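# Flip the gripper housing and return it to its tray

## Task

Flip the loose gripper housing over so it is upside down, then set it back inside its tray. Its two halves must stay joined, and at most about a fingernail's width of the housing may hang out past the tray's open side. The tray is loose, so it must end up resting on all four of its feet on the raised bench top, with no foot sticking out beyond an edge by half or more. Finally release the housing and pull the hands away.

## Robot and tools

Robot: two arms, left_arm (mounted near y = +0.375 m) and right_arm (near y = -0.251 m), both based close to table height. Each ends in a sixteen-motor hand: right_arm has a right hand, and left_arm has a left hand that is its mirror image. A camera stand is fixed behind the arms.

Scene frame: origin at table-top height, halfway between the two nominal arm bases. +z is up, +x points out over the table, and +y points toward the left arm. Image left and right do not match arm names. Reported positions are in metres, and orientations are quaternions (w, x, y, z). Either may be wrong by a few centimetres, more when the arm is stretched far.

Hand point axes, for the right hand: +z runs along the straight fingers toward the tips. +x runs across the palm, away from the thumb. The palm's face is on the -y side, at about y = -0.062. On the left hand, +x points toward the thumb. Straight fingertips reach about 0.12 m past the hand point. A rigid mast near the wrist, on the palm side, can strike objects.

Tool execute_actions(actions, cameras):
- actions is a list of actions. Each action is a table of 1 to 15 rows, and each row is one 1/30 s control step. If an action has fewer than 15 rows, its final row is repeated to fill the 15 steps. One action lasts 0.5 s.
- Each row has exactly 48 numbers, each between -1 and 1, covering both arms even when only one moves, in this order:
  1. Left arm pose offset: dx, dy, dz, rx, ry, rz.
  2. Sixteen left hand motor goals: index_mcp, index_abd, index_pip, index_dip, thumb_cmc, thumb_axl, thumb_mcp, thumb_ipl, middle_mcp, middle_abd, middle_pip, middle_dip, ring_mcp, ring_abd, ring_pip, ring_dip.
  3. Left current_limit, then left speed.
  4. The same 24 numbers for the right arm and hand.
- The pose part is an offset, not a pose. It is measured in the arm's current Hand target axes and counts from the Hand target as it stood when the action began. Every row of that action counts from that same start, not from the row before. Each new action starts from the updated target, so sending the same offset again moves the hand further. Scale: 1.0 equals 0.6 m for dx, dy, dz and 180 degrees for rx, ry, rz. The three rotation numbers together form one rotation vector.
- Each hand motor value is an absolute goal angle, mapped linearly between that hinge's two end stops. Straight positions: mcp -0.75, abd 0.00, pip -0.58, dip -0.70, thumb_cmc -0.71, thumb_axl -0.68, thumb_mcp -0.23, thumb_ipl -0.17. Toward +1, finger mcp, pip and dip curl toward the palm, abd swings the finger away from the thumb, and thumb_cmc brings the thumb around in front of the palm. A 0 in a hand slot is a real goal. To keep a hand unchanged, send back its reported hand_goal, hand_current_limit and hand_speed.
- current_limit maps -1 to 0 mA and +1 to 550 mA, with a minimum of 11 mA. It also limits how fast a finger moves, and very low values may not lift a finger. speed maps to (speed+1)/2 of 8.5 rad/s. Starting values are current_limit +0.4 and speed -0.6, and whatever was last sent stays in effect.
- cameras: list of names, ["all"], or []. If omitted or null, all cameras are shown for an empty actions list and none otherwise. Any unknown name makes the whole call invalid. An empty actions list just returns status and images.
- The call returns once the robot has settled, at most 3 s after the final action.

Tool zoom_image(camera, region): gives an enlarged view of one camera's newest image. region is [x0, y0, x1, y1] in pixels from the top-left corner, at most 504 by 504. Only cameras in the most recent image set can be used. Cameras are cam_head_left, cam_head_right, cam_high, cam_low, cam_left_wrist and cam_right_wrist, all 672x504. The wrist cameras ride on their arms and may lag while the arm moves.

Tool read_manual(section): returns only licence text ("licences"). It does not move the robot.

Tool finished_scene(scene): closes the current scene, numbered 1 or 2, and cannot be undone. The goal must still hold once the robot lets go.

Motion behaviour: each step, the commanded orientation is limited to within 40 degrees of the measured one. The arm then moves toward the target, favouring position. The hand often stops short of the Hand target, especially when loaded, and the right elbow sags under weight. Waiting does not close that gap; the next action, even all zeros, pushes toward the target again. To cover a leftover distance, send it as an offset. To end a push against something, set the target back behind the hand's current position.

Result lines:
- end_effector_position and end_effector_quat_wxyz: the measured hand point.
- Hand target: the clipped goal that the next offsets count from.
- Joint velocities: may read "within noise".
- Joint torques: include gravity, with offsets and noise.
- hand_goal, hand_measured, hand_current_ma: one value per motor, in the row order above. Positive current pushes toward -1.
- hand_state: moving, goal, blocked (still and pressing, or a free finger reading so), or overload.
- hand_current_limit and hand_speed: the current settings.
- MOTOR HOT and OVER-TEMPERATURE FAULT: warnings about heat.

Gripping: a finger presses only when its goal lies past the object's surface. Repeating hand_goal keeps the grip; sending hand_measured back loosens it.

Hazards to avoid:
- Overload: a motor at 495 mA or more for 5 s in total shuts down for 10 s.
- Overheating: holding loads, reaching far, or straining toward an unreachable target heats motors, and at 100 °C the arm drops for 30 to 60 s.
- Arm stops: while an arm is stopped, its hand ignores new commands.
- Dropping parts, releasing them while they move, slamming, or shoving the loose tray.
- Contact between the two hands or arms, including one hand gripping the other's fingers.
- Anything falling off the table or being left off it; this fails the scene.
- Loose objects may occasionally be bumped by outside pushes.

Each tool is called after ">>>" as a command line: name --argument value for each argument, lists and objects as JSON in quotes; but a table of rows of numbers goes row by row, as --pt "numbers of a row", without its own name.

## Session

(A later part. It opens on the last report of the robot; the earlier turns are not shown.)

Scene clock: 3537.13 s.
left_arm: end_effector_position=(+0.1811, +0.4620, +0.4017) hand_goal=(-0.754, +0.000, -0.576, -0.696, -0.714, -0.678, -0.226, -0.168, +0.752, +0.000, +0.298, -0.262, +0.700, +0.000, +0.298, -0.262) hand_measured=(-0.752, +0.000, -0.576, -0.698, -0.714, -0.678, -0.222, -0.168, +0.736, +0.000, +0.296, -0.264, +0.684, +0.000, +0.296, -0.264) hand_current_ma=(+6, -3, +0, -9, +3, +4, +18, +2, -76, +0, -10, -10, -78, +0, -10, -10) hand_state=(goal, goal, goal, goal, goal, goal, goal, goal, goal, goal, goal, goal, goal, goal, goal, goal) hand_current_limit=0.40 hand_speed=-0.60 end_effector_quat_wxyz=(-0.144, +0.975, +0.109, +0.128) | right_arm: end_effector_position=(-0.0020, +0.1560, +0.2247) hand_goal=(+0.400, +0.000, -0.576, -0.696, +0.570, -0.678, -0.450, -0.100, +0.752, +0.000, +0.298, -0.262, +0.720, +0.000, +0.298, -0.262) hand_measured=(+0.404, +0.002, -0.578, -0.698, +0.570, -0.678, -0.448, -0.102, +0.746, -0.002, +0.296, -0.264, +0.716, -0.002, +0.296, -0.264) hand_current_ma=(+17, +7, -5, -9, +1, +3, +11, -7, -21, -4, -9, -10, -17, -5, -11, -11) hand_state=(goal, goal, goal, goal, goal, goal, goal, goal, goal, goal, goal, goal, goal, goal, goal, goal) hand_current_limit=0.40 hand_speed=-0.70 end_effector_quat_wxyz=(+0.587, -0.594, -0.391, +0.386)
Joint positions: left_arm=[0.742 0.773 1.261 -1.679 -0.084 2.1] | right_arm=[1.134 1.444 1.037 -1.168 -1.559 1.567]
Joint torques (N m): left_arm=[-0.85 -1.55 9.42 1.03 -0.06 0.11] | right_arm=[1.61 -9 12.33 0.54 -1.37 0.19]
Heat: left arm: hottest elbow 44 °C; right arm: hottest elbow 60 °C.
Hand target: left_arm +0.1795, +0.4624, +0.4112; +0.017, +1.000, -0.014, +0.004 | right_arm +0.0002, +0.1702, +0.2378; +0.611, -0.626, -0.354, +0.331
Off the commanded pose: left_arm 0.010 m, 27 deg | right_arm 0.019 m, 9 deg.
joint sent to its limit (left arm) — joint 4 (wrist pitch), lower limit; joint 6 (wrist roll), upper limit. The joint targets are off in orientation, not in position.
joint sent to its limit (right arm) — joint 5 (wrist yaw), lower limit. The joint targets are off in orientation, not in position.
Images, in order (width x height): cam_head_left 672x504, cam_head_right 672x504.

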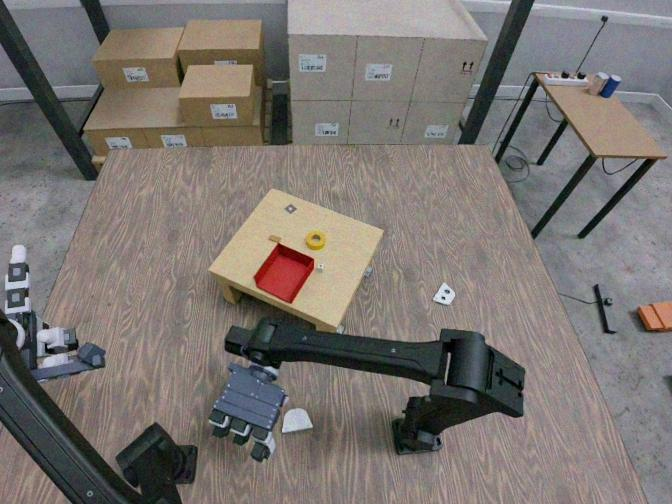

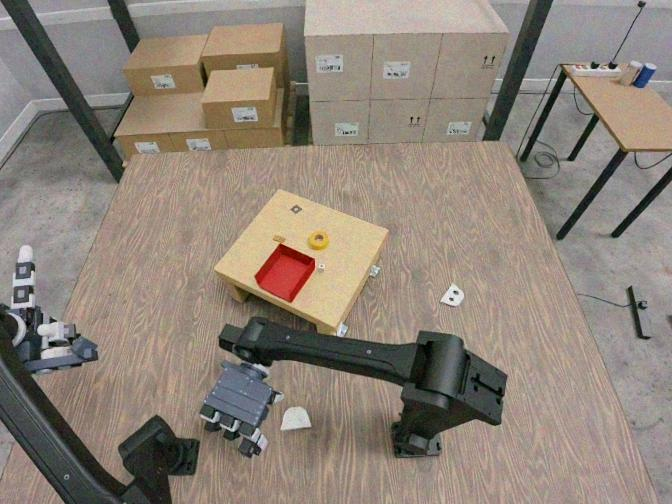

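>>> execute_actions --actions '[[[0,0,0,0,0,0,-0.754,0,-0.576,-0.696,-0.714,-0.678,-0.226,-0.168,0.753,0,0.299,-0.261,0.70,0,0.299,-0.261,0.4,-0.6,-0.0567,0,-0.1207,0,0,0,0.35,0,-0.576,-0.696,0.57,-0.678,-0.45,-0.1,0.35,0,-0.576,-0.696,0.72,0,0.299,-0.261,0.4,-0.7]],[[0,0,0,0,0,0,-0.754,0,-0.576,-0.696,-0.714,-0.678,-0.226,-0.168,0.753,0,0.299,-0.261,0.70,0,0.299,-0.261,0.4,-0.6,0,0.09,0,0,0,0,0.35,0,-0.576,-0.696,0.57,-0.678,-0.45,-0.1,0.35,0,-0.576,-0.696,0.72,0,0.299,-0.261,0.4,-0.7]]]' --cameras '["cam_head_left", "cam_high"]'

>>> zoom_image --camera "cam_head_left" --region '[220, 350, 360, 490]'

>>> zoom_image --camera "cam_high" --region '[300, 90, 400, 190]'

Scene clock: 3586.57 s.
left_arm: end_effector_position=(+0.1811, +0.4620, +0.4017) hand_goal=(-0.754, +0.000, -0.576, -0.696, -0.714, -0.678, -0.226, -0.168, +0.752, +0.000, +0.298, -0.262, +0.700, +0.000, +0.298, -0.262) hand_measured=(-0.752, +0.000, -0.576, -0.698, -0.714, -0.678, -0.222, -0.168, +0.736, +0.000, +0.296, -0.264, +0.684, +0.000, +0.296, -0.264) hand_current_ma=(+6, -3, +0, -9, +3, +4, +18, +2, -76, +0, -10, -10, -78, +0, -10, -10) hand_state=(goal, goal, goal, goal, goal, goal, goal, goal, goal, goal, goal, goal, goal, goal, goal, goal) hand_current_limit=0.40 hand_speed=-0.60 end_effector_quat_wxyz=(-0.144, +0.975, +0.109, +0.128) | right_arm: end_effector_position=(+0.0404, +0.0989, +0.1859) hand_goal=(+0.350, +0.000, -0.576, -0.696, +0.570, -0.678, -0.450, -0.100, +0.350, +0.000, -0.576, -0.696, +0.720, +0.000, +0.298, -0.262) hand_measured=(+0.354, +0.002, -0.578, -0.698, +0.570, -0.678, -0.448, -0.102, +0.356, -0.002, -0.572, -0.694, +0.716, -0.002, +0.296, -0.264) hand_current_ma=(+19, +6, -5, -9, +1, +3, +11, -7, +21, -4, +16, +10, -16, -5, -11, -11) hand_state=(goal, goal, goal, goal, goal, goal, goal, goal, goal, goal, goal, goal, goal, goal, goal, goal) hand_current_limit=0.40 hand_speed=-0.70 end_effector_quat_wxyz=(+0.610, -0.634, -0.348, +0.323)
Joint positions: left_arm=[0.742 0.773 1.261 -1.679 -0.084 2.1] | right_arm=[0.953 1.352 0.848 -1.2 -1.523 1.422]
Joint torques (N m): left_arm=[-0.97 -1.55 9.39 1.01 -0.05 0.1] | right_arm=[0.44 -7.06 8.9 0.09 -0.93 -0.14]
Heat: left arm: hottest elbow 44 °C; right arm: hottest elbow 62 °C.
Hand target: left_arm +0.1795, +0.4624, +0.4112; +0.017, +1.000, -0.014, +0.004 | right_arm +0.0454, +0.1027, +0.1857; +0.610, -0.626, -0.354, +0.331
Off the commanded pose: left_arm 0.010 m, 27 deg | right_arm 0.006 m, 1 deg.
joint sent to its limit (left arm) — joint 4 (wrist pitch), lower limit; joint 6 (wrist roll), upper limit. The joint targets are off in orientation, not in position.
Images, in order (width x height): cam_head_left 672x504, cam_high 672x504.

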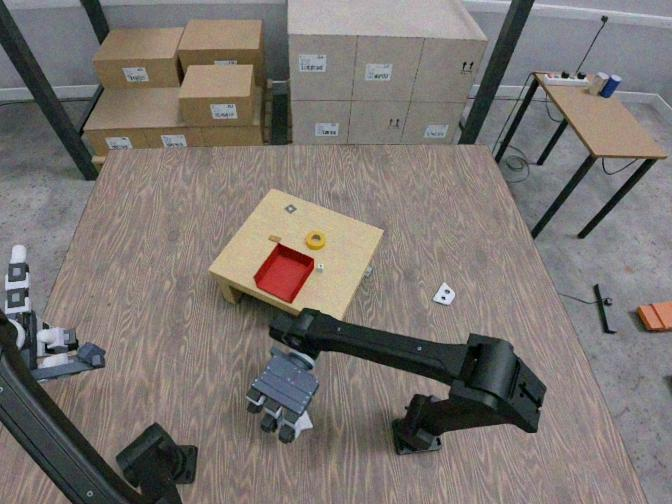

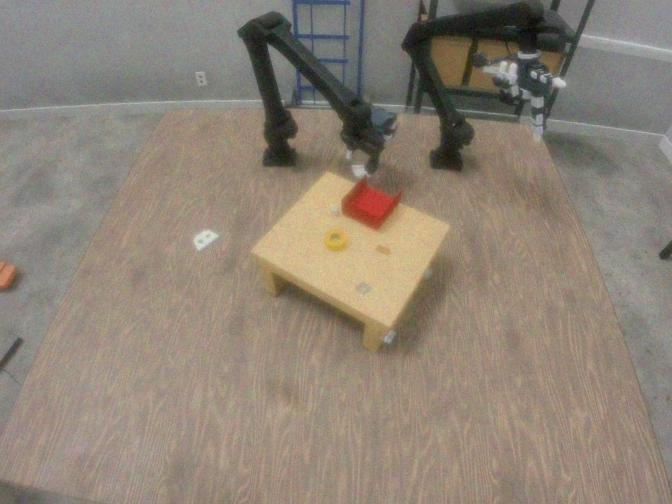

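Scaled by 3.600 from the camera's 672x504 image, which has a finer 960x720 frame.

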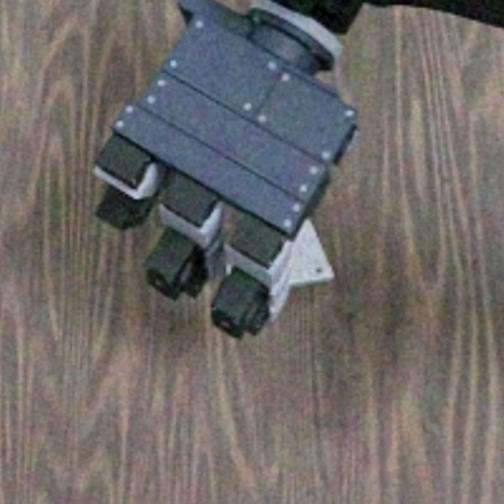

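Scaled by 5.040 from the camera's 672x504 image, which has a finer 960x720 frame.

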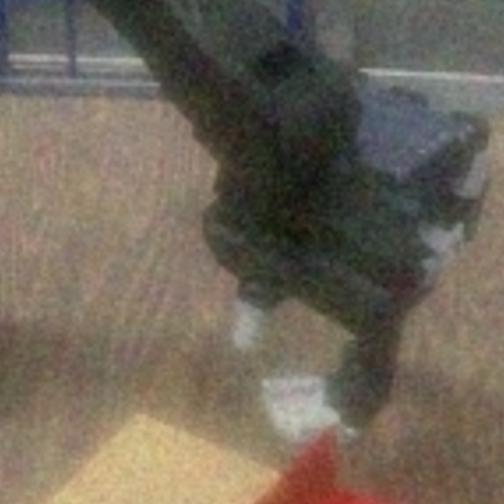

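>>> execute_actions --actions '[[[0,0,0,0,0,0,-0.754,0,-0.576,-0.696,-0.714,-0.678,-0.226,-0.168,0.753,0,0.299,-0.261,0.70,0,0.299,-0.261,0.4,-0.6,-0.013,0.08,0,0,0,0,0.30,0,-0.576,-0.696,0.57,-0.678,-0.45,-0.1,0.30,0,-0.576,-0.696,0.72,0,0.299,-0.261,0.4,-0.7]],[[0,0,0,0,0,0,-0.754,0,-0.576,-0.696,-0.714,-0.678,-0.226,-0.168,0.753,0,0.299,-0.261,0.70,0,0.299,-0.261,0.4,-0.6,0,0.06,0,0,0,0,0.30,0,-0.576,-0.696,0.57,-0.678,-0.45,-0.1,0.30,0,-0.576,-0.696,0.72,0,0.299,-0.261,0.4,-0.7]]]' --cameras '["cam_head_left"]'

>>> zoom_image --camera "cam_head_left" --region '[220, 350, 360, 490]'

Scene clock: 3603.43 s.
left_arm: end_effector_position=(+0.1811, +0.4620, +0.4017) hand_goal=(-0.754, +0.000, -0.576, -0.696, -0.714, -0.678, -0.226, -0.168, +0.752, +0.000, +0.298, -0.262, +0.700, +0.000, +0.298, -0.262) hand_measured=(-0.752, +0.000, -0.576, -0.698, -0.714, -0.678, -0.222, -0.168, +0.736, +0.000, +0.296, -0.264, +0.684, +0.000, +0.296, -0.264) hand_current_ma=(+6, -3, +0, -9, +3, +4, +18, +2, -76, +0, -10, -10, -78, +0, -10, -10) hand_state=(goal, goal, goal, goal, goal, goal, goal, goal, goal, goal, goal, goal, goal, goal, goal, goal) hand_current_limit=0.40 hand_speed=-0.60 end_effector_quat_wxyz=(-0.144, +0.975, +0.109, +0.128) | right_arm: end_effector_position=(+0.0414, +0.0948, +0.1022) hand_goal=(+0.300, +0.000, -0.576, -0.696, +0.570, -0.678, -0.450, -0.100, +0.300, +0.000, -0.576, -0.696, +0.720, +0.000, +0.298, -0.262) hand_measured=(+0.308, +0.002, -0.578, -0.698, +0.570, -0.678, -0.448, -0.102, +0.308, -0.002, -0.572, -0.694, +0.716, -0.002, +0.296, -0.264) hand_current_ma=(+30, +6, -5, -9, +1, +3, +11, -7, +35, -4, +14, +10, -16, -5, -11, -11) hand_state=(goal, goal, goal, goal, goal, goal, goal, goal, goal, goal, goal, goal, goal, goal, goal, goal) hand_current_limit=0.40 hand_speed=-0.70 end_effector_quat_wxyz=(+0.611, -0.631, -0.356, +0.318)
Joint positions: left_arm=[0.742 0.773 1.261 -1.679 -0.084 2.1] | right_arm=[0.945 1.544 0.77 -1.154 -1.516 1.179]
Joint torques (N m): left_arm=[-0.67 -1.61 9.4 1.03 -0.05 0.11] | right_arm=[1.2 -7.36 7.28 -0.32 -0.8 -0.12]
Heat: left arm: hottest elbow 44 °C; right arm: hottest elbow 62 °C.
Hand target: left_arm +0.1795, +0.4624, +0.4112; +0.017, +1.000, -0.014, +0.004 | right_arm +0.0446, +0.0957, +0.1016; +0.610, -0.626, -0.354, +0.331
Off the commanded pose: left_arm 0.010 m, 27 deg | right_arm 0.003 m, 2 deg.
joint sent to its limit (left arm) — joint 4 (wrist pitch), lower limit; joint 6 (wrist roll), upper limit. The joint targets are off in orientation, not in position.
Images, in order (width x height): cam_head_left 672x504.

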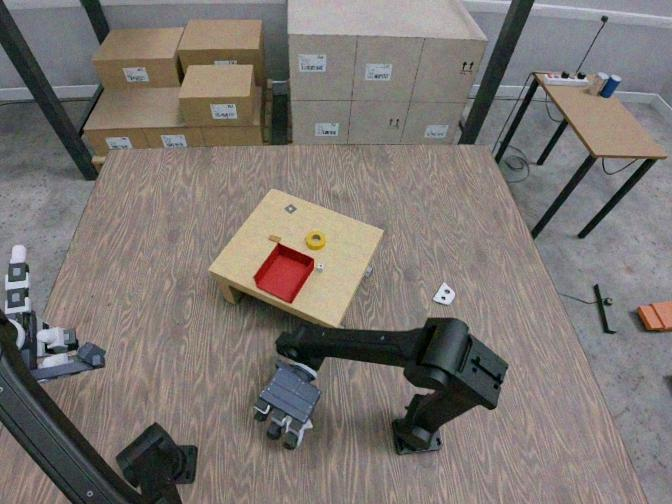

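Scaled by 3.600 from the camera's 672x504 image, which has a finer 960x720 frame.

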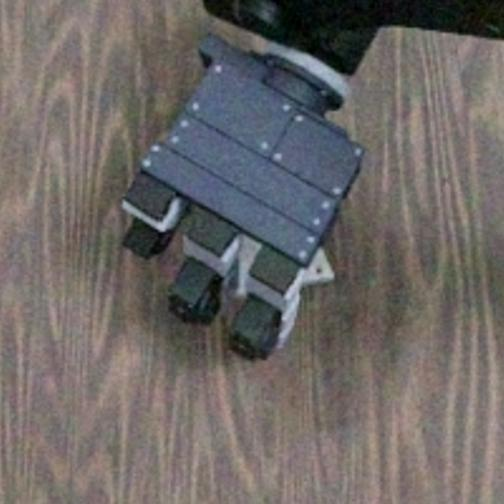

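>>> execute_actions --actions '[[[0,0,0,0,0,0,-0.754,0,-0.576,-0.696,-0.714,-0.678,-0.226,-0.168,0.753,0,0.299,-0.261,0.70,0,0.299,-0.261,0.4,-0.6,0,0.02,0,0,0,0,0.34,0,-0.576,-0.696,0.57,-0.678,-0.45,-0.1,0.34,0,-0.576,-0.696,0.72,0,0.299,-0.261,0.4,-0.8]],[[0,0,0,0,0,0,-0.754,0,-0.576,-0.696,-0.714,-0.678,-0.226,-0.168,0.753,0,0.299,-0.261,0.70,0,0.299,-0.261,0.4,-0.6,0,0,0,0,0,0,0.40,0,-0.576,-0.696,0.57,-0.678,-0.42,-0.1,0.40,0,-0.576,-0.696,0.72,0,0.299,-0.261,0.4,-0.8]],[[0,0,0,0,0,0,-0.754,0,-0.576,-0.696,-0.714,-0.678,-0.226,-0.168,0.753,0,0.299,-0.261,0.70,0,0.299,-0.261,0.4,-0.6,0,0,0,0,0,0,0.45,0,-0.576,-0.696,0.57,-0.678,-0.39,-0.1,0.45,0,-0.576,-0.696,0.72,0,0.299,-0.261,0.4,-0.8]]]' --cameras '["cam_head_left"]'

>>> zoom_image --camera "cam_head_left" --region '[220, 350, 360, 490]'

Scene clock: 3616.67 s.
left_arm: end_effector_position=(+0.1811, +0.4620, +0.4017) hand_goal=(-0.754, +0.000, -0.576, -0.696, -0.714, -0.678, -0.226, -0.168, +0.752, +0.000, +0.298, -0.262, +0.700, +0.000, +0.298, -0.262) hand_measured=(-0.752, +0.000, -0.576, -0.698, -0.714, -0.678, -0.222, -0.168, +0.736, +0.000, +0.296, -0.264, +0.684, +0.000, +0.296, -0.264) hand_current_ma=(+6, -3, +0, -9, +3, +4, +18, +2, -76, +0, -10, -10, -78, +0, -10, -10) hand_state=(goal, goal, goal, goal, goal, goal, goal, goal, goal, goal, goal, goal, goal, goal, goal, goal) hand_current_limit=0.40 hand_speed=-0.60 end_effector_quat_wxyz=(-0.144, +0.975, +0.109, +0.128) | right_arm: end_effector_position=(+0.0360, +0.0872, +0.0864) hand_goal=(+0.450, +0.000, -0.576, -0.696, +0.570, -0.678, -0.390, -0.100, +0.450, +0.000, -0.576, -0.696, +0.720, +0.000, +0.298, -0.262) hand_measured=(+0.448, +0.002, -0.578, -0.698, +0.570, -0.678, -0.390, -0.102, +0.448, +0.002, -0.576, -0.694, +0.716, -0.002, +0.296, -0.264) hand_current_ma=(-5, +6, -5, -9, +1, +3, -4, -7, -6, +10, +1, +5, -16, -5, -11, -11) hand_state=(goal, goal, goal, goal, goal, goal, goal, goal, goal, goal, goal, goal, goal, goal, goal, goal) hand_current_limit=0.40 hand_speed=-0.80 end_effector_quat_wxyz=(+0.607, -0.632, -0.352, +0.328)
Joint positions: left_arm=[0.742 0.773 1.261 -1.679 -0.084 2.1] | right_arm=[0.945 1.615 0.77 -1.282 -1.516 1.001]
Joint torques (N m): left_arm=[-0.62 -1.67 9.39 1.02 -0.06 0.08] | right_arm=[0.67 -8.41 8.23 -0.68 -0.69 -0.15]
Heat: left arm: hottest elbow 44 °C; right arm: hottest elbow 61 °C.
Hand target: left_arm +0.1795, +0.4624, +0.4112; +0.017, +1.000, -0.014, +0.004 | right_arm +0.0450, +0.0956, +0.0896; +0.610, -0.626, -0.354, +0.331
Off the commanded pose: left_arm 0.010 m, 27 deg | right_arm 0.013 m, 1 deg.
joint sent to its limit (left arm) — joint 4 (wrist pitch), lower limit; joint 6 (wrist roll), upper limit. The joint targets are off in orientation, not in position.
Images, in order (width x height): cam_head_left 672x504.

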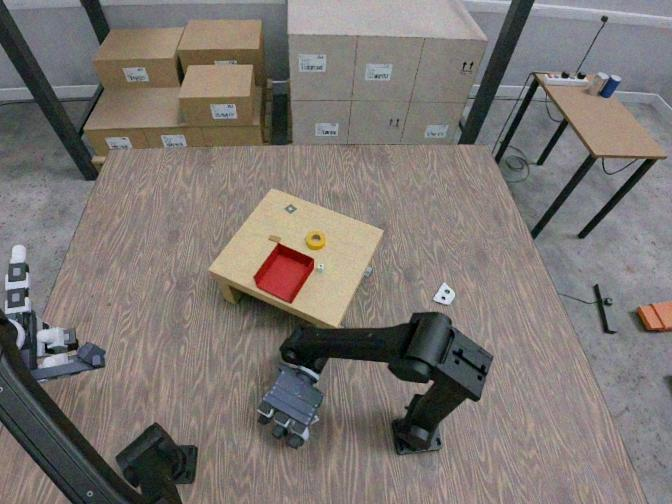

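Scaled by 3.600 from the camera's 672x504 image, which has a finer 960x720 frame.

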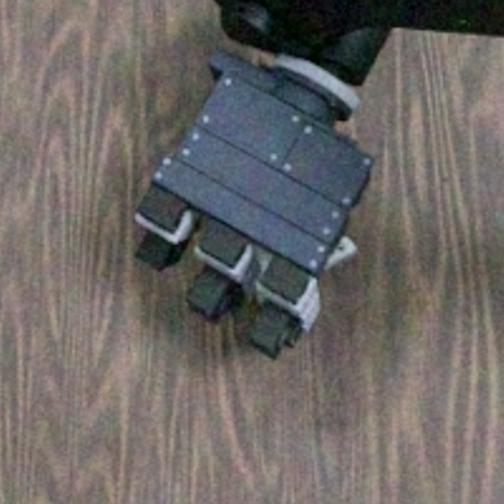

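>>> execute_actions --actions '[[[0,0,0,0,0,0,-0.754,0,-0.576,-0.696,-0.714,-0.678,-0.226,-0.168,0.753,0,0.299,-0.261,0.70,0,0.299,-0.261,0.4,-0.6,0,-0.003,0,0,0,0,0.50,0,-0.576,-0.696,0.57,-0.678,-0.36,-0.1,0.50,0,-0.576,-0.696,0.72,0,0.299,-0.261,0.4,-0.8]],[[0,0,0,0,0,0,-0.754,0,-0.576,-0.696,-0.714,-0.678,-0.226,-0.168,0.753,0,0.299,-0.261,0.70,0,0.299,-0.261,0.4,-0.6,0,0,0,0,0,0,0.53,0,-0.576,-0.696,0.57,-0.678,-0.31,-0.1,0.53,0,-0.576,-0.696,0.72,0,0.299,-0.261,0.4,-0.8]]]' --cameras '["cam_head_left"]'

>>> zoom_image --camera "cam_head_left" --region '[220, 350, 360, 490]'

Scene clock: 3627.33 s.
left_arm: end_effector_position=(+0.1811, +0.4620, +0.4017) hand_goal=(-0.754, +0.000, -0.576, -0.696, -0.714, -0.678, -0.226, -0.168, +0.752, +0.000, +0.298, -0.262, +0.700, +0.000, +0.298, -0.262) hand_measured=(-0.752, +0.000, -0.576, -0.698, -0.714, -0.678, -0.222, -0.168, +0.736, +0.000, +0.296, -0.264, +0.684, +0.000, +0.296, -0.264) hand_current_ma=(+6, -3, +0, -9, +3, +4, +18, +2, -76, +0, -10, -10, -78, +0, -10, -10) hand_state=(goal, goal, goal, goal, goal, goal, goal, goal, goal, goal, goal, goal, goal, goal, goal, goal) hand_current_limit=0.40 hand_speed=-0.60 end_effector_quat_wxyz=(-0.144, +0.975, +0.109, +0.128) | right_arm: end_effector_position=(+0.0359, +0.0869, +0.0880) hand_goal=(+0.530, +0.000, -0.576, -0.696, +0.570, -0.678, -0.310, -0.100, +0.530, +0.000, -0.576, -0.696, +0.720, +0.000, +0.298, -0.262) hand_measured=(+0.528, +0.002, -0.578, -0.698, +0.570, -0.678, -0.312, -0.102, +0.528, +0.002, -0.576, -0.694, +0.716, -0.002, +0.296, -0.264) hand_current_ma=(-9, +6, -5, -9, +1, +3, -7, -7, -10, +10, +1, +5, -16, -5, -11, -11) hand_state=(goal, goal, goal, goal, goal, goal, goal, goal, goal, goal, goal, goal, goal, goal, goal, goal) hand_current_limit=0.40 hand_speed=-0.80 end_effector_quat_wxyz=(+0.607, -0.631, -0.354, +0.329)
Joint positions: left_arm=[0.742 0.773 1.261 -1.679 -0.084 2.1] | right_arm=[0.945 1.625 0.781 -1.342 -1.514 0.941]
Joint torques (N m): left_arm=[-0.62 -1.73 9.37 1.07 -0.05 0.13] | right_arm=[-0.09 -8.59 8.34 -0.69 -0.66 -0.11]
Heat: left arm: hottest elbow 44 °C; right arm: hottest elbow 60 °C.
Hand target: left_arm +0.1795, +0.4624, +0.4112; +0.017, +1.000, -0.014, +0.004 | right_arm +0.0449, +0.0957, +0.0914; +0.610, -0.626, -0.354, +0.332
Off the commanded pose: left_arm 0.010 m, 27 deg | right_arm 0.013 m, 1 deg.
joint sent to its limit (left arm) — joint 4 (wrist pitch), lower limit; joint 6 (wrist roll), upper limit. The joint targets are off in orientation, not in position.
Images, in order (width x height): cam_head_left 672x504.

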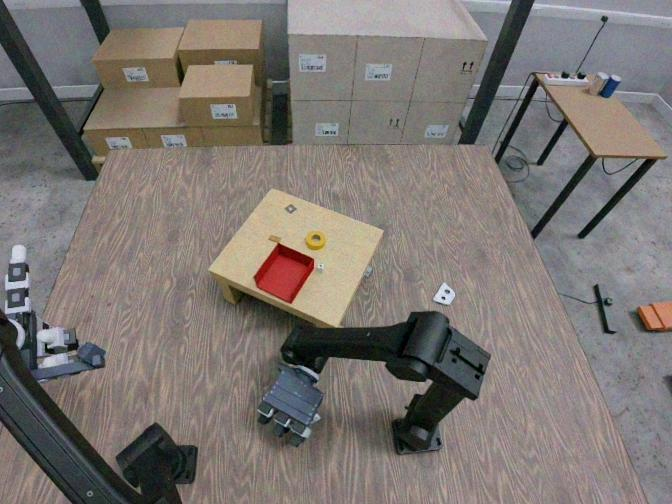

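Scaled by 3.600 from the camera's 672x504 image, which has a finer 960x720 frame.

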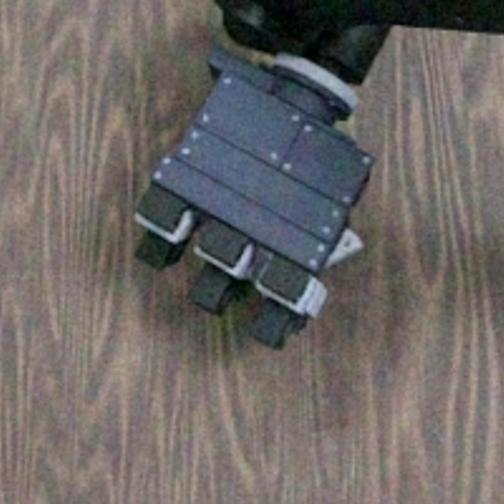

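>>> execute_actions --actions '[[[0,0,0,0,0,0,-0.754,0,-0.576,-0.696,-0.714,-0.678,-0.226,-0.168,0.753,0,0.299,-0.261,0.70,0,0.299,-0.261,0.4,-0.6,0,0,0,0,0,0,0.545,0,-0.576,-0.696,0.57,-0.678,-0.27,-0.1,0.545,0,-0.576,-0.696,0.72,0,0.299,-0.261,0.4,-0.85]],[[0,0,0,0,0,0,-0.754,0,-0.576,-0.696,-0.714,-0.678,-0.226,-0.168,0.753,0,0.299,-0.261,0.70,0,0.299,-0.261,0.4,-0.6,0,0,0,0,0,0,0.56,0,-0.576,-0.696,0.57,-0.678,-0.23,-0.1,0.56,0,-0.576,-0.696,0.72,0,0.299,-0.261,0.4,-0.85]]]' --cameras '["cam_head_left", "cam_high"]'

>>> zoom_image --camera "cam_head_left" --region '[220, 350, 360, 490]'

>>> zoom_image --camera "cam_high" --region '[310, 110, 400, 200]'

Scene clock: 3635.43 s.
left_arm: end_effector_position=(+0.1811, +0.4620, +0.4017) hand_goal=(-0.754, +0.000, -0.576, -0.696, -0.714, -0.678, -0.226, -0.168, +0.752, +0.000, +0.298, -0.262, +0.700, +0.000, +0.298, -0.262) hand_measured=(-0.752, +0.000, -0.576, -0.698, -0.714, -0.678, -0.222, -0.168, +0.736, +0.000, +0.296, -0.264, +0.684, +0.000, +0.296, -0.264) hand_current_ma=(+6, -3, +0, -9, +3, +4, +18, +2, -76, +0, -10, -10, -78, +0, -10, -10) hand_state=(goal, goal, goal, goal, goal, goal, goal, goal, goal, goal, goal, goal, goal, goal, goal, goal) hand_current_limit=0.40 hand_speed=-0.60 end_effector_quat_wxyz=(-0.144, +0.975, +0.109, +0.128) | right_arm: end_effector_position=(+0.0358, +0.0868, +0.0887) hand_goal=(+0.560, +0.000, -0.576, -0.696, +0.570, -0.678, -0.230, -0.100, +0.560, +0.000, -0.576, -0.696, +0.720, +0.000, +0.298, -0.262) hand_measured=(+0.554, +0.002, -0.578, -0.698, +0.570, -0.678, -0.236, -0.102, +0.556, +0.002, -0.576, -0.694, +0.716, -0.002, +0.296, -0.264) hand_current_ma=(-23, +5, -5, -9, +1, +3, -32, -10, -13, +10, +1, +5, -16, -5, -11, -11) hand_state=(goal, goal, goal, goal, goal, goal, goal, goal, goal, goal, goal, goal, goal, goal, goal, goal) hand_current_limit=0.40 hand_speed=-0.85 end_effector_quat_wxyz=(+0.606, -0.631, -0.352, +0.332)
Joint positions: left_arm=[0.742 0.773 1.261 -1.679 -0.084 2.1] | right_arm=[0.945 1.636 0.789 -1.383 -1.514 0.903]
Joint torques (N m): left_arm=[-0.73 -2.02 9.42 1.07 -0.06 0.1] | right_arm=[0.97 -8.35 8.21 -1.11 -0.59 -0.16]
Heat: left arm: hottest elbow 44 °C; right arm: hottest elbow 60 °C.
Hand target: left_arm +0.1795, +0.4624, +0.4112; +0.017, +1.000, -0.014, +0.004 | right_arm +0.0450, +0.0957, +0.0914; +0.610, -0.626, -0.354, +0.331
Off the commanded pose: left_arm 0.010 m, 27 deg | right_arm 0.013 m, 1 deg.
joint sent to its limit (left arm) — joint 4 (wrist pitch), lower limit; joint 6 (wrist roll), upper limit. The joint targets are off in orientation, not in position.
Images, in order (width x height): cam_head_left 672x504, cam_high 672x504.

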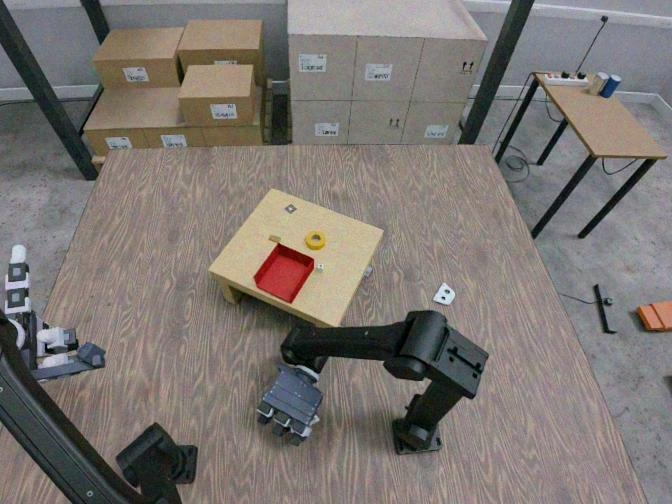

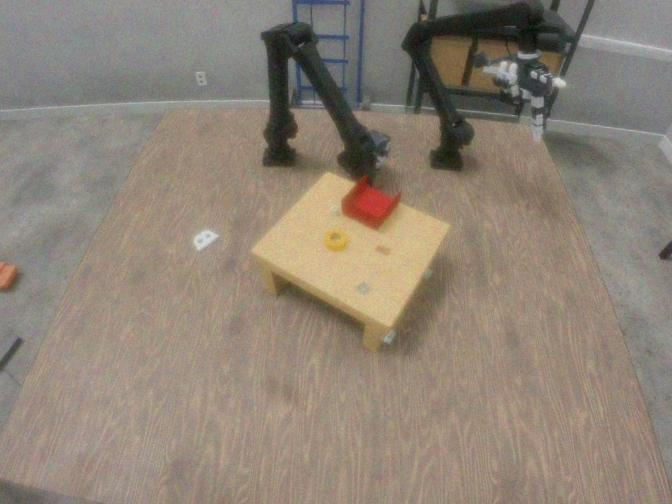

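Scaled by 3.600 from the camera's 672x504 image, which has a finer 960x720 frame.

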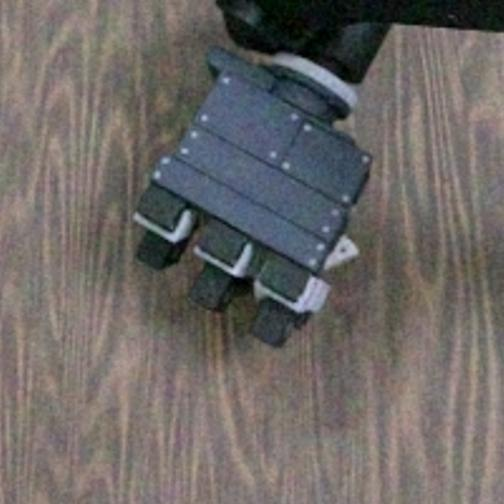

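Scaled by 5.600 from the camera's 672x504 image, which has a finer 960x720 frame.

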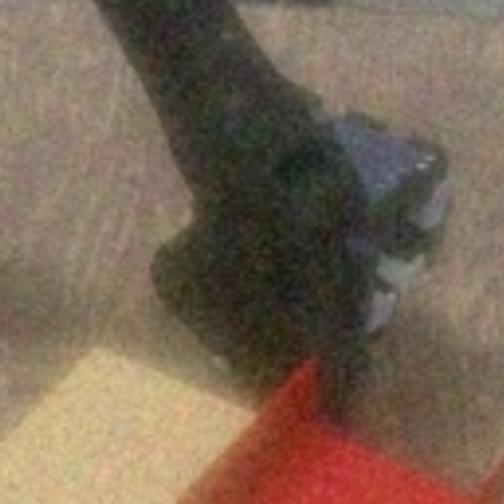

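>>> execute_actions --actions '[[[0,0,0,0,0,0,-0.754,0,-0.576,-0.696,-0.714,-0.678,-0.226,-0.168,0.753,0,0.299,-0.261,0.70,0,0.299,-0.261,0.4,-0.6,0,0,0,0,0,0,0.58,0,-0.576,-0.696,0.57,-0.678,-0.19,-0.1,0.58,0,-0.576,-0.696,0.72,0,0.299,-0.261,0.4,-0.85]],[[0,0,0,0,0,0,-0.754,0,-0.576,-0.696,-0.714,-0.678,-0.226,-0.168,0.753,0,0.299,-0.261,0.70,0,0.299,-0.261,0.4,-0.6,0,0,0,0,0,0,0.60,0,-0.576,-0.696,0.57,-0.678,-0.15,-0.1,0.60,0,-0.576,-0.696,0.72,0,0.299,-0.261,0.4,-0.85]]]' --cameras '["cam_head_left"]'

>>> zoom_image --camera "cam_head_left" --region '[220, 350, 360, 490]'

Scene clock: 3646.97 s.
left_arm: end_effector_position=(+0.1811, +0.4620, +0.4017) hand_goal=(-0.754, +0.000, -0.576, -0.696, -0.714, -0.678, -0.226, -0.168, +0.752, +0.000, +0.298, -0.262, +0.700, +0.000, +0.298, -0.262) hand_measured=(-0.752, +0.000, -0.576, -0.698, -0.714, -0.678, -0.222, -0.168, +0.736, +0.000, +0.296, -0.264, +0.684, +0.000, +0.296, -0.264) hand_current_ma=(+6, -3, +0, -9, +3, +4, +18, +2, -76, +0, -10, -10, -78, +0, -10, -10) hand_state=(goal, goal, goal, goal, goal, goal, goal, goal, goal, goal, goal, goal, goal, goal, goal, goal) hand_current_limit=0.40 hand_speed=-0.60 end_effector_quat_wxyz=(-0.144, +0.975, +0.109, +0.128) | right_arm: end_effector_position=(+0.0356, +0.0866, +0.0890) hand_goal=(+0.600, +0.000, -0.576, -0.696, +0.570, -0.678, -0.150, -0.100, +0.600, +0.000, -0.576, -0.696, +0.720, +0.000, +0.298, -0.262) hand_measured=(+0.590, +0.000, -0.578, -0.698, +0.570, -0.678, -0.164, -0.102, +0.592, +0.002, -0.576, -0.694, +0.716, -0.002, +0.296, -0.264) hand_current_ma=(-46, +3, -6, -9, -3, +3, -75, -14, -36, +10, -1, +4, -16, -5, -11, -11) hand_state=(goal, goal, goal, goal, goal, goal, goal, goal, goal, goal, goal, goal, goal, goal, goal, goal) hand_current_limit=0.40 hand_speed=-0.85 end_effector_quat_wxyz=(+0.607, -0.630, -0.353, +0.332)
Joint positions: left_arm=[0.742 0.773 1.261 -1.679 -0.084 2.1] | right_arm=[0.945 1.642 0.792 -1.411 -1.514 0.871]
Joint torques (N m): left_arm=[-0.56 -1.96 9.42 1.09 -0.05 0.1] | right_arm=[0.73 -8.35 8.23 -0.83 -0.61 -0.13]
Heat: left arm: hottest elbow 44 °C; right arm: hottest elbow 58 °C.
Hand target: left_arm +0.1795, +0.4624, +0.4112; +0.017, +1.000, -0.014, +0.004 | right_arm +0.0449, +0.0957, +0.0914; +0.610, -0.626, -0.354, +0.332
Off the commanded pose: left_arm 0.010 m, 27 deg | right_arm 0.013 m, 1 deg.
joint sent to its limit (left arm) — joint 4 (wrist pitch), lower limit; joint 6 (wrist roll), upper limit. The joint targets are off in orientation, not in position.
Images, in order (width x height): cam_head_left 672x504.

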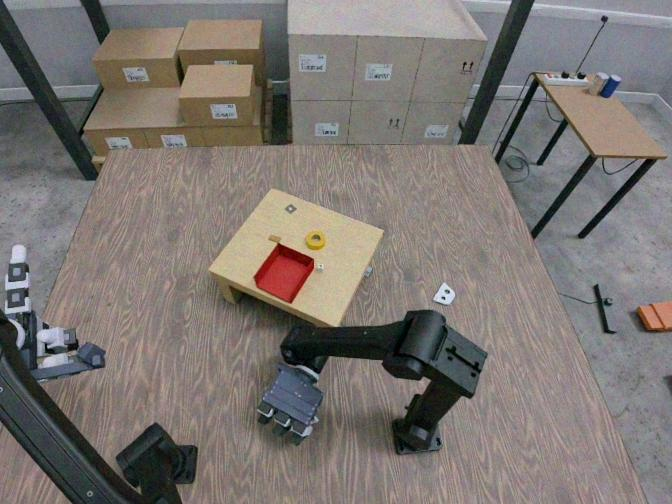

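Scaled by 3.600 from the camera's 672x504 image, which has a finer 960x720 frame.

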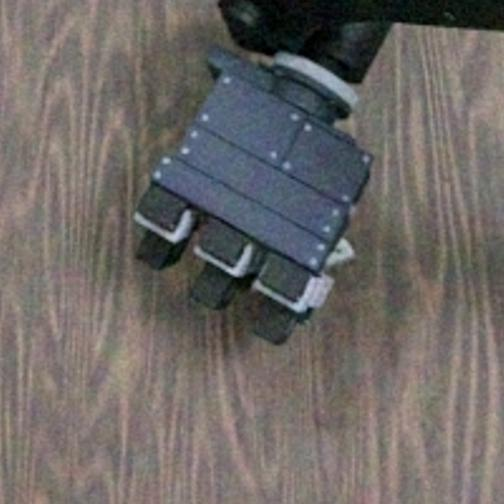

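>>> execute_actions --actions '[]' --cameras '["cam_right_wrist", "cam_left_wrist", "cam_head_right"]'

>>> zoom_image --camera "cam_head_right" --region '[230, 350, 350, 470]'

Scene clock: 3661.30 s.
left_arm: end_effector_position=(+0.1811, +0.4620, +0.4017) hand_goal=(-0.754, +0.000, -0.576, -0.696, -0.714, -0.678, -0.226, -0.168, +0.752, +0.000, +0.298, -0.262, +0.700, +0.000, +0.298, -0.262) hand_measured=(-0.752, +0.000, -0.576, -0.698, -0.714, -0.678, -0.222, -0.168, +0.736, +0.000, +0.296, -0.264, +0.684, +0.000, +0.296, -0.264) hand_current_ma=(+6, -3, +0, -9, +3, +4, +18, +2, -76, +0, -10, -10, -78, +0, -10, -10) hand_state=(goal, goal, goal, goal, goal, goal, goal, goal, goal, goal, goal, goal, goal, goal, goal, goal) hand_current_limit=0.40 hand_speed=-0.60 end_effector_quat_wxyz=(-0.144, +0.975, +0.109, +0.128) | right_arm: end_effector_position=(+0.0356, +0.0866, +0.0890) hand_goal=(+0.600, +0.000, -0.576, -0.696, +0.570, -0.678, -0.150, -0.100, +0.600, +0.000, -0.576, -0.696, +0.720, +0.000, +0.298, -0.262) hand_measured=(+0.590, +0.000, -0.578, -0.698, +0.570, -0.678, -0.164, -0.102, +0.592, +0.002, -0.576, -0.694, +0.716, -0.002, +0.296, -0.264) hand_current_ma=(-46, +3, -6, -9, -3, +3, -75, -14, -36, +10, -1, +4, -16, -5, -11, -11) hand_state=(goal, goal, goal, goal, goal, goal, goal, goal, goal, goal, goal, goal, goal, goal, goal, goal) hand_current_limit=0.40 hand_speed=-0.85 end_effector_quat_wxyz=(+0.607, -0.630, -0.353, +0.332)
Joint positions: left_arm=[0.742 0.773 1.261 -1.679 -0.084 2.1] | right_arm=[0.945 1.642 0.792 -1.411 -1.514 0.871]
Joint velocities: within noise
Joint torques (N m): left_arm=[-1.08 -2.02 9.37 1.02 -0.06 0.12] | right_arm=[0.97 -8 8.42 -0.92 -0.55 -0.16]
Heat: left arm: hottest elbow 44 °C; right arm: hottest elbow 58 °C.
Hand target: left_arm +0.1795, +0.4624, +0.4112; +0.017, +1.000, -0.014, +0.004 | right_arm +0.0449, +0.0957, +0.0914; +0.610, -0.626, -0.354, +0.332
Off the commanded pose: left_arm 0.010 m, 27 deg | right_arm 0.013 m, 1 deg.
camera_calibration:
cam_left_wrist: T_world_to_cam=[[-0.897053, 0.44085, -0.0307674, -0.0634651], [0.132563, 0.334851, 0.9329, -0.603042], [0.421571, 0.832782, -0.358819, -0.19477], [0, 0, 0, 1]] pos_world=[0.105119, 0.392109, 0.490738]
cam_right_wrist: T_world_to_cam=[[-0.380871, -0.668164, -0.639135, 0.162359], [0.349841, -0.743983, 0.569298, -0.0424044], [-0.855891, -0.00676632, 0.517112, 0.108048], [0, 0, 0, 1]] pos_world=[0.16915, 0.0776656, 0.0720372]
Images, in order (width x height): cam_head_right 672x504, cam_left_wrist 672x504, cam_right_wrist 672x504.

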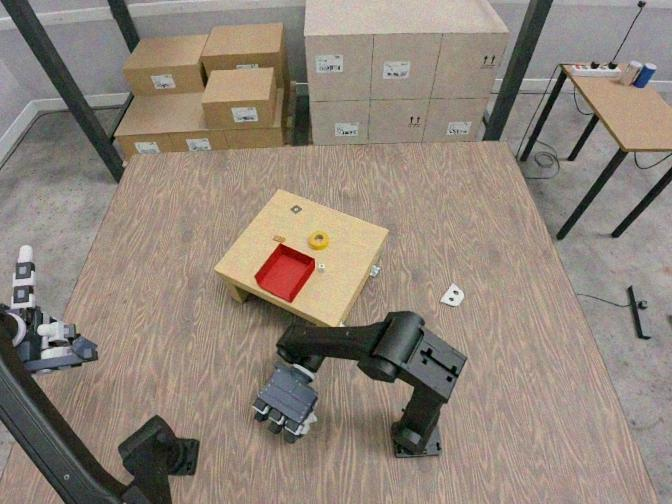

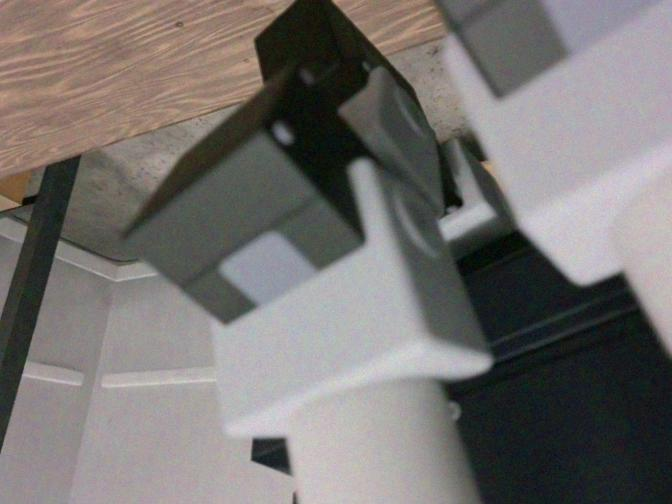

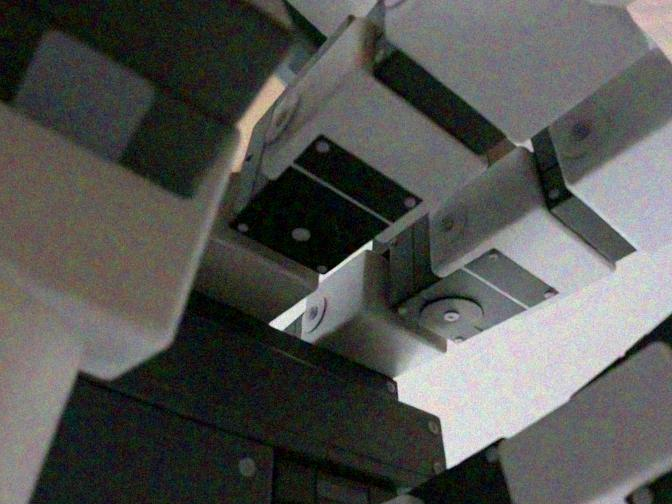

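Scaled by 4.200 from the camera's 672x504 image, which has a finer 960x720 frame.

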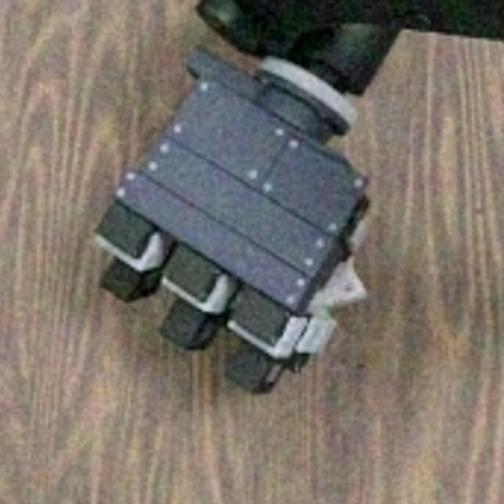

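>>> execute_actions --actions '[[[0,0,0,0,0,0,-0.754,0,-0.576,-0.696,-0.714,-0.678,-0.226,-0.168,0.753,0,0.299,-0.261,0.70,0,0.299,-0.261,0.4,-0.6,0,0,0,0,0,0,0.45,0,-0.576,-0.696,0.57,-0.678,-0.35,-0.1,0.45,0,-0.576,-0.696,0.72,0,0.299,-0.261,0.4,-0.75]],[[0,0,0,0,0,0,-0.754,0,-0.576,-0.696,-0.714,-0.678,-0.226,-0.168,0.753,0,0.299,-0.261,0.70,0,0.299,-0.261,0.4,-0.6,0,-0.09,0,0,0,0,0.38,0,-0.576,-0.696,0.57,-0.678,-0.45,-0.1,0.38,0,-0.576,-0.696,0.72,0,0.299,-0.261,0.4,-0.7]],[[0,0,0,0,0,0,-0.754,0,-0.576,-0.696,-0.714,-0.678,-0.226,-0.168,0.753,0,0.299,-0.261,0.70,0,0.299,-0.261,0.4,-0.6,0.08,-0.09,0.03,0,0,0,0.38,0,-0.576,-0.696,0.57,-0.678,-0.45,-0.1,0.38,0,-0.576,-0.696,0.72,0,0.299,-0.261,0.4,-0.7]],[[0,0,0,0,0,0,-0.754,0,-0.576,-0.696,-0.714,-0.678,-0.226,-0.168,0.753,0,0.299,-0.261,0.70,0,0.299,-0.261,0.4,-0.6,0.08,-0.03,0.03,0,0,0,0.38,0,-0.576,-0.696,0.57,-0.678,-0.45,-0.1,0.38,0,-0.576,-0.696,0.72,0,0.299,-0.261,0.4,-0.7]]]' --cameras '["cam_head_left", "cam_high"]'

>>> zoom_image --camera "cam_head_left" --region '[220, 350, 360, 490]'

Scene clock: 3679.97 s.
left_arm: end_effector_position=(+0.1811, +0.4620, +0.4017) hand_goal=(-0.754, +0.000, -0.576, -0.696, -0.714, -0.678, -0.226, -0.168, +0.752, +0.000, +0.298, -0.262, +0.700, +0.000, +0.298, -0.262) hand_measured=(-0.752, +0.000, -0.576, -0.698, -0.714, -0.678, -0.222, -0.168, +0.736, +0.000, +0.296, -0.264, +0.684, +0.000, +0.296, -0.264) hand_current_ma=(+6, -3, +0, -9, +3, +4, +18, +2, -76, +0, -10, -10, -78, +0, -10, -10) hand_state=(goal, goal, goal, goal, goal, goal, goal, goal, goal, goal, goal, goal, goal, goal, goal, goal) hand_current_limit=0.40 hand_speed=-0.60 end_effector_quat_wxyz=(-0.144, +0.975, +0.109, +0.128) | right_arm: end_effector_position=(+0.0582, +0.1843, +0.2070) hand_goal=(+0.380, +0.000, -0.576, -0.696, +0.570, -0.678, -0.450, -0.100, +0.380, +0.000, -0.576, -0.696, +0.720, +0.000, +0.298, -0.262) hand_measured=(+0.386, +0.000, -0.578, -0.698, +0.570, -0.678, -0.446, -0.100, +0.386, +0.002, -0.576, -0.694, +0.716, -0.002, +0.296, -0.264) hand_current_ma=(+24, +2, -6, -9, +0, +3, +22, +4, +29, +6, +0, +4, -16, -5, -11, -11) hand_state=(goal, goal, goal, goal, goal, goal, goal, goal, goal, goal, goal, goal, goal, goal, goal, goal) hand_current_limit=0.40 hand_speed=-0.70 end_effector_quat_wxyz=(+0.610, -0.609, -0.366, +0.350)
Joint positions: left_arm=[0.742 0.773 1.261 -1.679 -0.084 2.1] | right_arm=[1.027 1.638 1.188 -1.602 -1.559 1.07]
Joint torques (N m): left_arm=[-0.62 -1.73 9.44 1.09 -0.07 0.07] | right_arm=[1.38 -11.05 11.74 -0.21 -1.32 0.18]
Heat: left arm: hottest elbow 44 °C; right arm: hottest elbow 58 °C.
Hand target: left_arm +0.1795, +0.4624, +0.4112; +0.017, +1.000, -0.014, +0.004 | right_arm +0.0604, +0.1967, +0.2176; +0.610, -0.626, -0.354, +0.332
Off the commanded pose: left_arm 0.010 m, 27 deg | right_arm 0.016 m, 3 deg.
joint sent to its limit (left arm) — joint 4 (wrist pitch), lower limit; joint 6 (wrist roll), upper limit. The joint targets are off in orientation, not in position.
joint sent to its limit (right arm) — joint 5 (wrist yaw), lower limit. The joint targets are off in orientation, not in position.
Images, in order (width x height): cam_head_left 672x504, cam_high 672x504.

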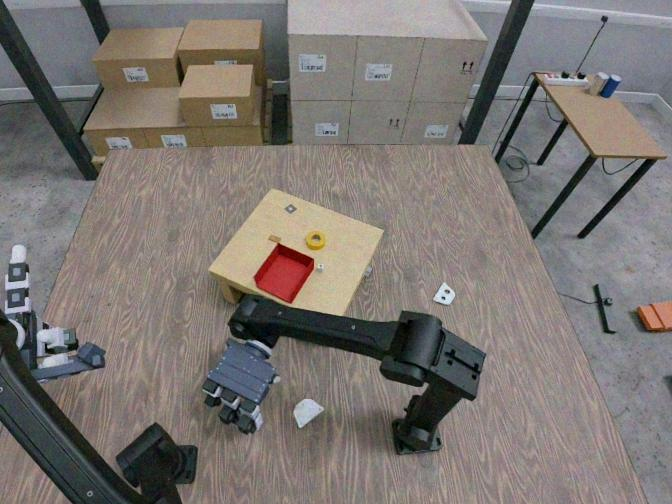

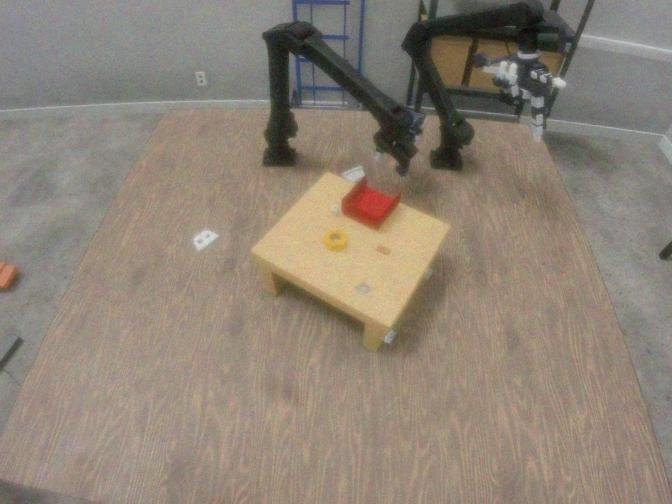

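Scaled by 3.600 from the camera's 672x504 image, which has a finer 960x720 frame.

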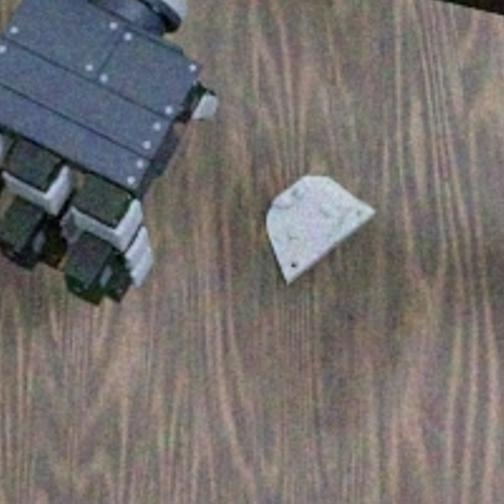

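>>> execute_actions --actions '[[[0,0,0,0,0,0,-0.754,0,-0.576,-0.696,-0.714,-0.678,-0.226,-0.168,0.753,0,0.299,-0.261,0.70,0,0.299,-0.261,0.4,-0.6,-0.1,-0.1,0,0,0,0,0.40,0,-0.576,-0.696,0.57,-0.678,-0.42,-0.1,0.40,0,-0.576,-0.696,0.72,0,0.299,-0.261,0.4,-0.7]],[[0,0,0,0,0,0,-0.754,0,-0.576,-0.696,-0.714,-0.678,-0.226,-0.168,0.753,0,0.299,-0.261,0.70,0,0.299,-0.261,0.4,-0.6,-0.09,-0.1,0,0,0,0,0.40,0,-0.576,-0.696,0.57,-0.678,-0.42,-0.1,0.40,0,-0.576,-0.696,0.72,0,0.299,-0.261,0.4,-0.7]],[[0,0,0,0,0,0,-0.754,0,-0.576,-0.696,-0.714,-0.678,-0.226,-0.168,0.753,0,0.299,-0.261,0.70,0,0.299,-0.261,0.4,-0.6,0.059,-0.08,-0.1307,0,0.0833,0,0.40,0,-0.576,-0.696,0.57,-0.678,-0.42,-0.1,0.40,0,-0.576,-0.696,0.72,0,0.299,-0.261,0.4,-0.7]],[[0,0,0,0,0,0,-0.754,0,-0.576,-0.696,-0.714,-0.678,-0.226,-0.168,0.753,0,0.299,-0.261,0.70,0,0.299,-0.261,0.4,-0.6,0.059,0,-0.1307,0,0.0833,0,0.40,0,-0.576,-0.696,0.57,-0.678,-0.42,-0.1,0.40,0,-0.576,-0.696,0.72,0,0.299,-0.261,0.4,-0.7]],[[0,0,0,0,0,0,-0.754,0,-0.576,-0.696,-0.714,-0.678,-0.226,-0.168,0.753,0,0.299,-0.261,0.70,0,0.299,-0.261,0.4,-0.6,0.059,0,-0.1307,0,0.0833,0,0.40,0,-0.576,-0.696,0.57,-0.678,-0.42,-0.1,0.40,0,-0.576,-0.696,0.72,0,0.299,-0.261,0.4,-0.7]],[[0,0,0,0,0,0,-0.754,0,-0.576,-0.696,-0.714,-0.678,-0.226,-0.168,0.753,0,0.299,-0.261,0.70,0,0.299,-0.261,0.4,-0.6,0.059,0,-0.1307,0,0.0833,0,0.40,0,-0.576,-0.696,0.57,-0.678,-0.42,-0.1,0.40,0,-0.576,-0.696,0.72,0,0.299,-0.261,0.4,-0.7]],[[0,0,0,0,0,0,-0.754,0,-0.576,-0.696,-0.714,-0.678,-0.226,-0.168,0.753,0,0.299,-0.261,0.70,0,0.299,-0.261,0.4,-0.6,0.059,0,-0.1307,0,0.0833,0,0.40,0,-0.576,-0.696,0.57,-0.678,-0.42,-0.1,0.40,0,-0.576,-0.696,0.72,0,0.299,-0.261,0.4,-0.7]]]' --cameras '["cam_head_left"]'

Scene clock: 3746.80 s.
left_arm: end_effector_position=(+0.1811, +0.4620, +0.4017) hand_goal=(-0.754, +0.000, -0.576, -0.696, -0.714, -0.678, -0.226, -0.168, +0.752, +0.000, +0.298, -0.262, +0.700, +0.000, +0.298, -0.262) hand_measured=(-0.752, +0.000, -0.576, -0.698, -0.714, -0.678, -0.222, -0.168, +0.736, +0.000, +0.296, -0.264, +0.684, +0.000, +0.296, -0.264) hand_current_ma=(+6, -3, +0, -9, +3, +4, +18, +2, -76, +0, -10, -10, -78, +0, -10, -10) hand_state=(goal, goal, goal, goal, goal, goal, goal, goal, goal, goal, goal, goal, goal, goal, goal, goal) hand_current_limit=0.40 hand_speed=-0.60 end_effector_quat_wxyz=(-0.144, +0.975, +0.109, +0.128) | right_arm: end_effector_position=(+0.3151, -0.1453, +0.3873) hand_goal=(+0.400, +0.000, -0.576, -0.696, +0.570, -0.678, -0.420, -0.100, +0.400, +0.000, -0.576, -0.696, +0.720, +0.000, +0.298, -0.262) hand_measured=(+0.402, +0.000, -0.578, -0.698, +0.570, -0.678, -0.418, -0.100, +0.402, +0.002, -0.576, -0.694, +0.716, -0.002, +0.296, -0.264) hand_current_ma=(+7, +1, -4, -9, +1, +3, +8, +4, +9, +5, +0, +4, -18, -5, -11, -11) hand_state=(goal, goal, goal, goal, goal, goal, goal, goal, goal, goal, goal, goal, goal, goal, goal, goal) hand_current_limit=0.40 hand_speed=-0.70 end_effector_quat_wxyz=(+0.698, -0.707, +0.069, -0.092)
Joint positions: left_arm=[0.742 0.773 1.261 -1.679 -0.084 2.1] | right_arm=[-0.26 1.111 1.18 -1.679 -1.562 1.498]
Joint torques (N m): left_arm=[-0.62 -1.61 9.4 1.03 -0.04 0.11] | right_arm=[0.38 -7.94 9.92 0.31 -1.26 0.11]
Heat: left arm: hottest elbow 44 °C; right arm: hottest elbow 61 °C.
Hand target: left_arm +0.1795, +0.4624, +0.4112; +0.017, +1.000, -0.014, +0.004 | right_arm +0.3108, -0.1446, +0.3970; +0.700, -0.699, +0.091, -0.118
Off the commanded pose: left_arm 0.010 m, 27 deg | right_arm 0.011 m, 4 deg.
joint sent to its limit (left arm) — joint 4 (wrist pitch), lower limit; joint 6 (wrist roll), upper limit. The joint targets are off in orientation, not in position.
joint sent to its limit (right arm) — joint 4 (wrist pitch), lower limit; joint 5 (wrist yaw), lower limit. The joint targets are off in orientation, not in position.
Images, in order (width x height): cam_head_left 672x504.

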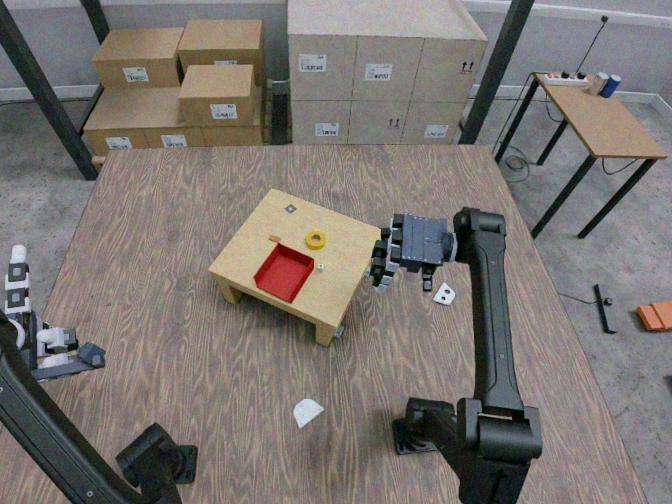

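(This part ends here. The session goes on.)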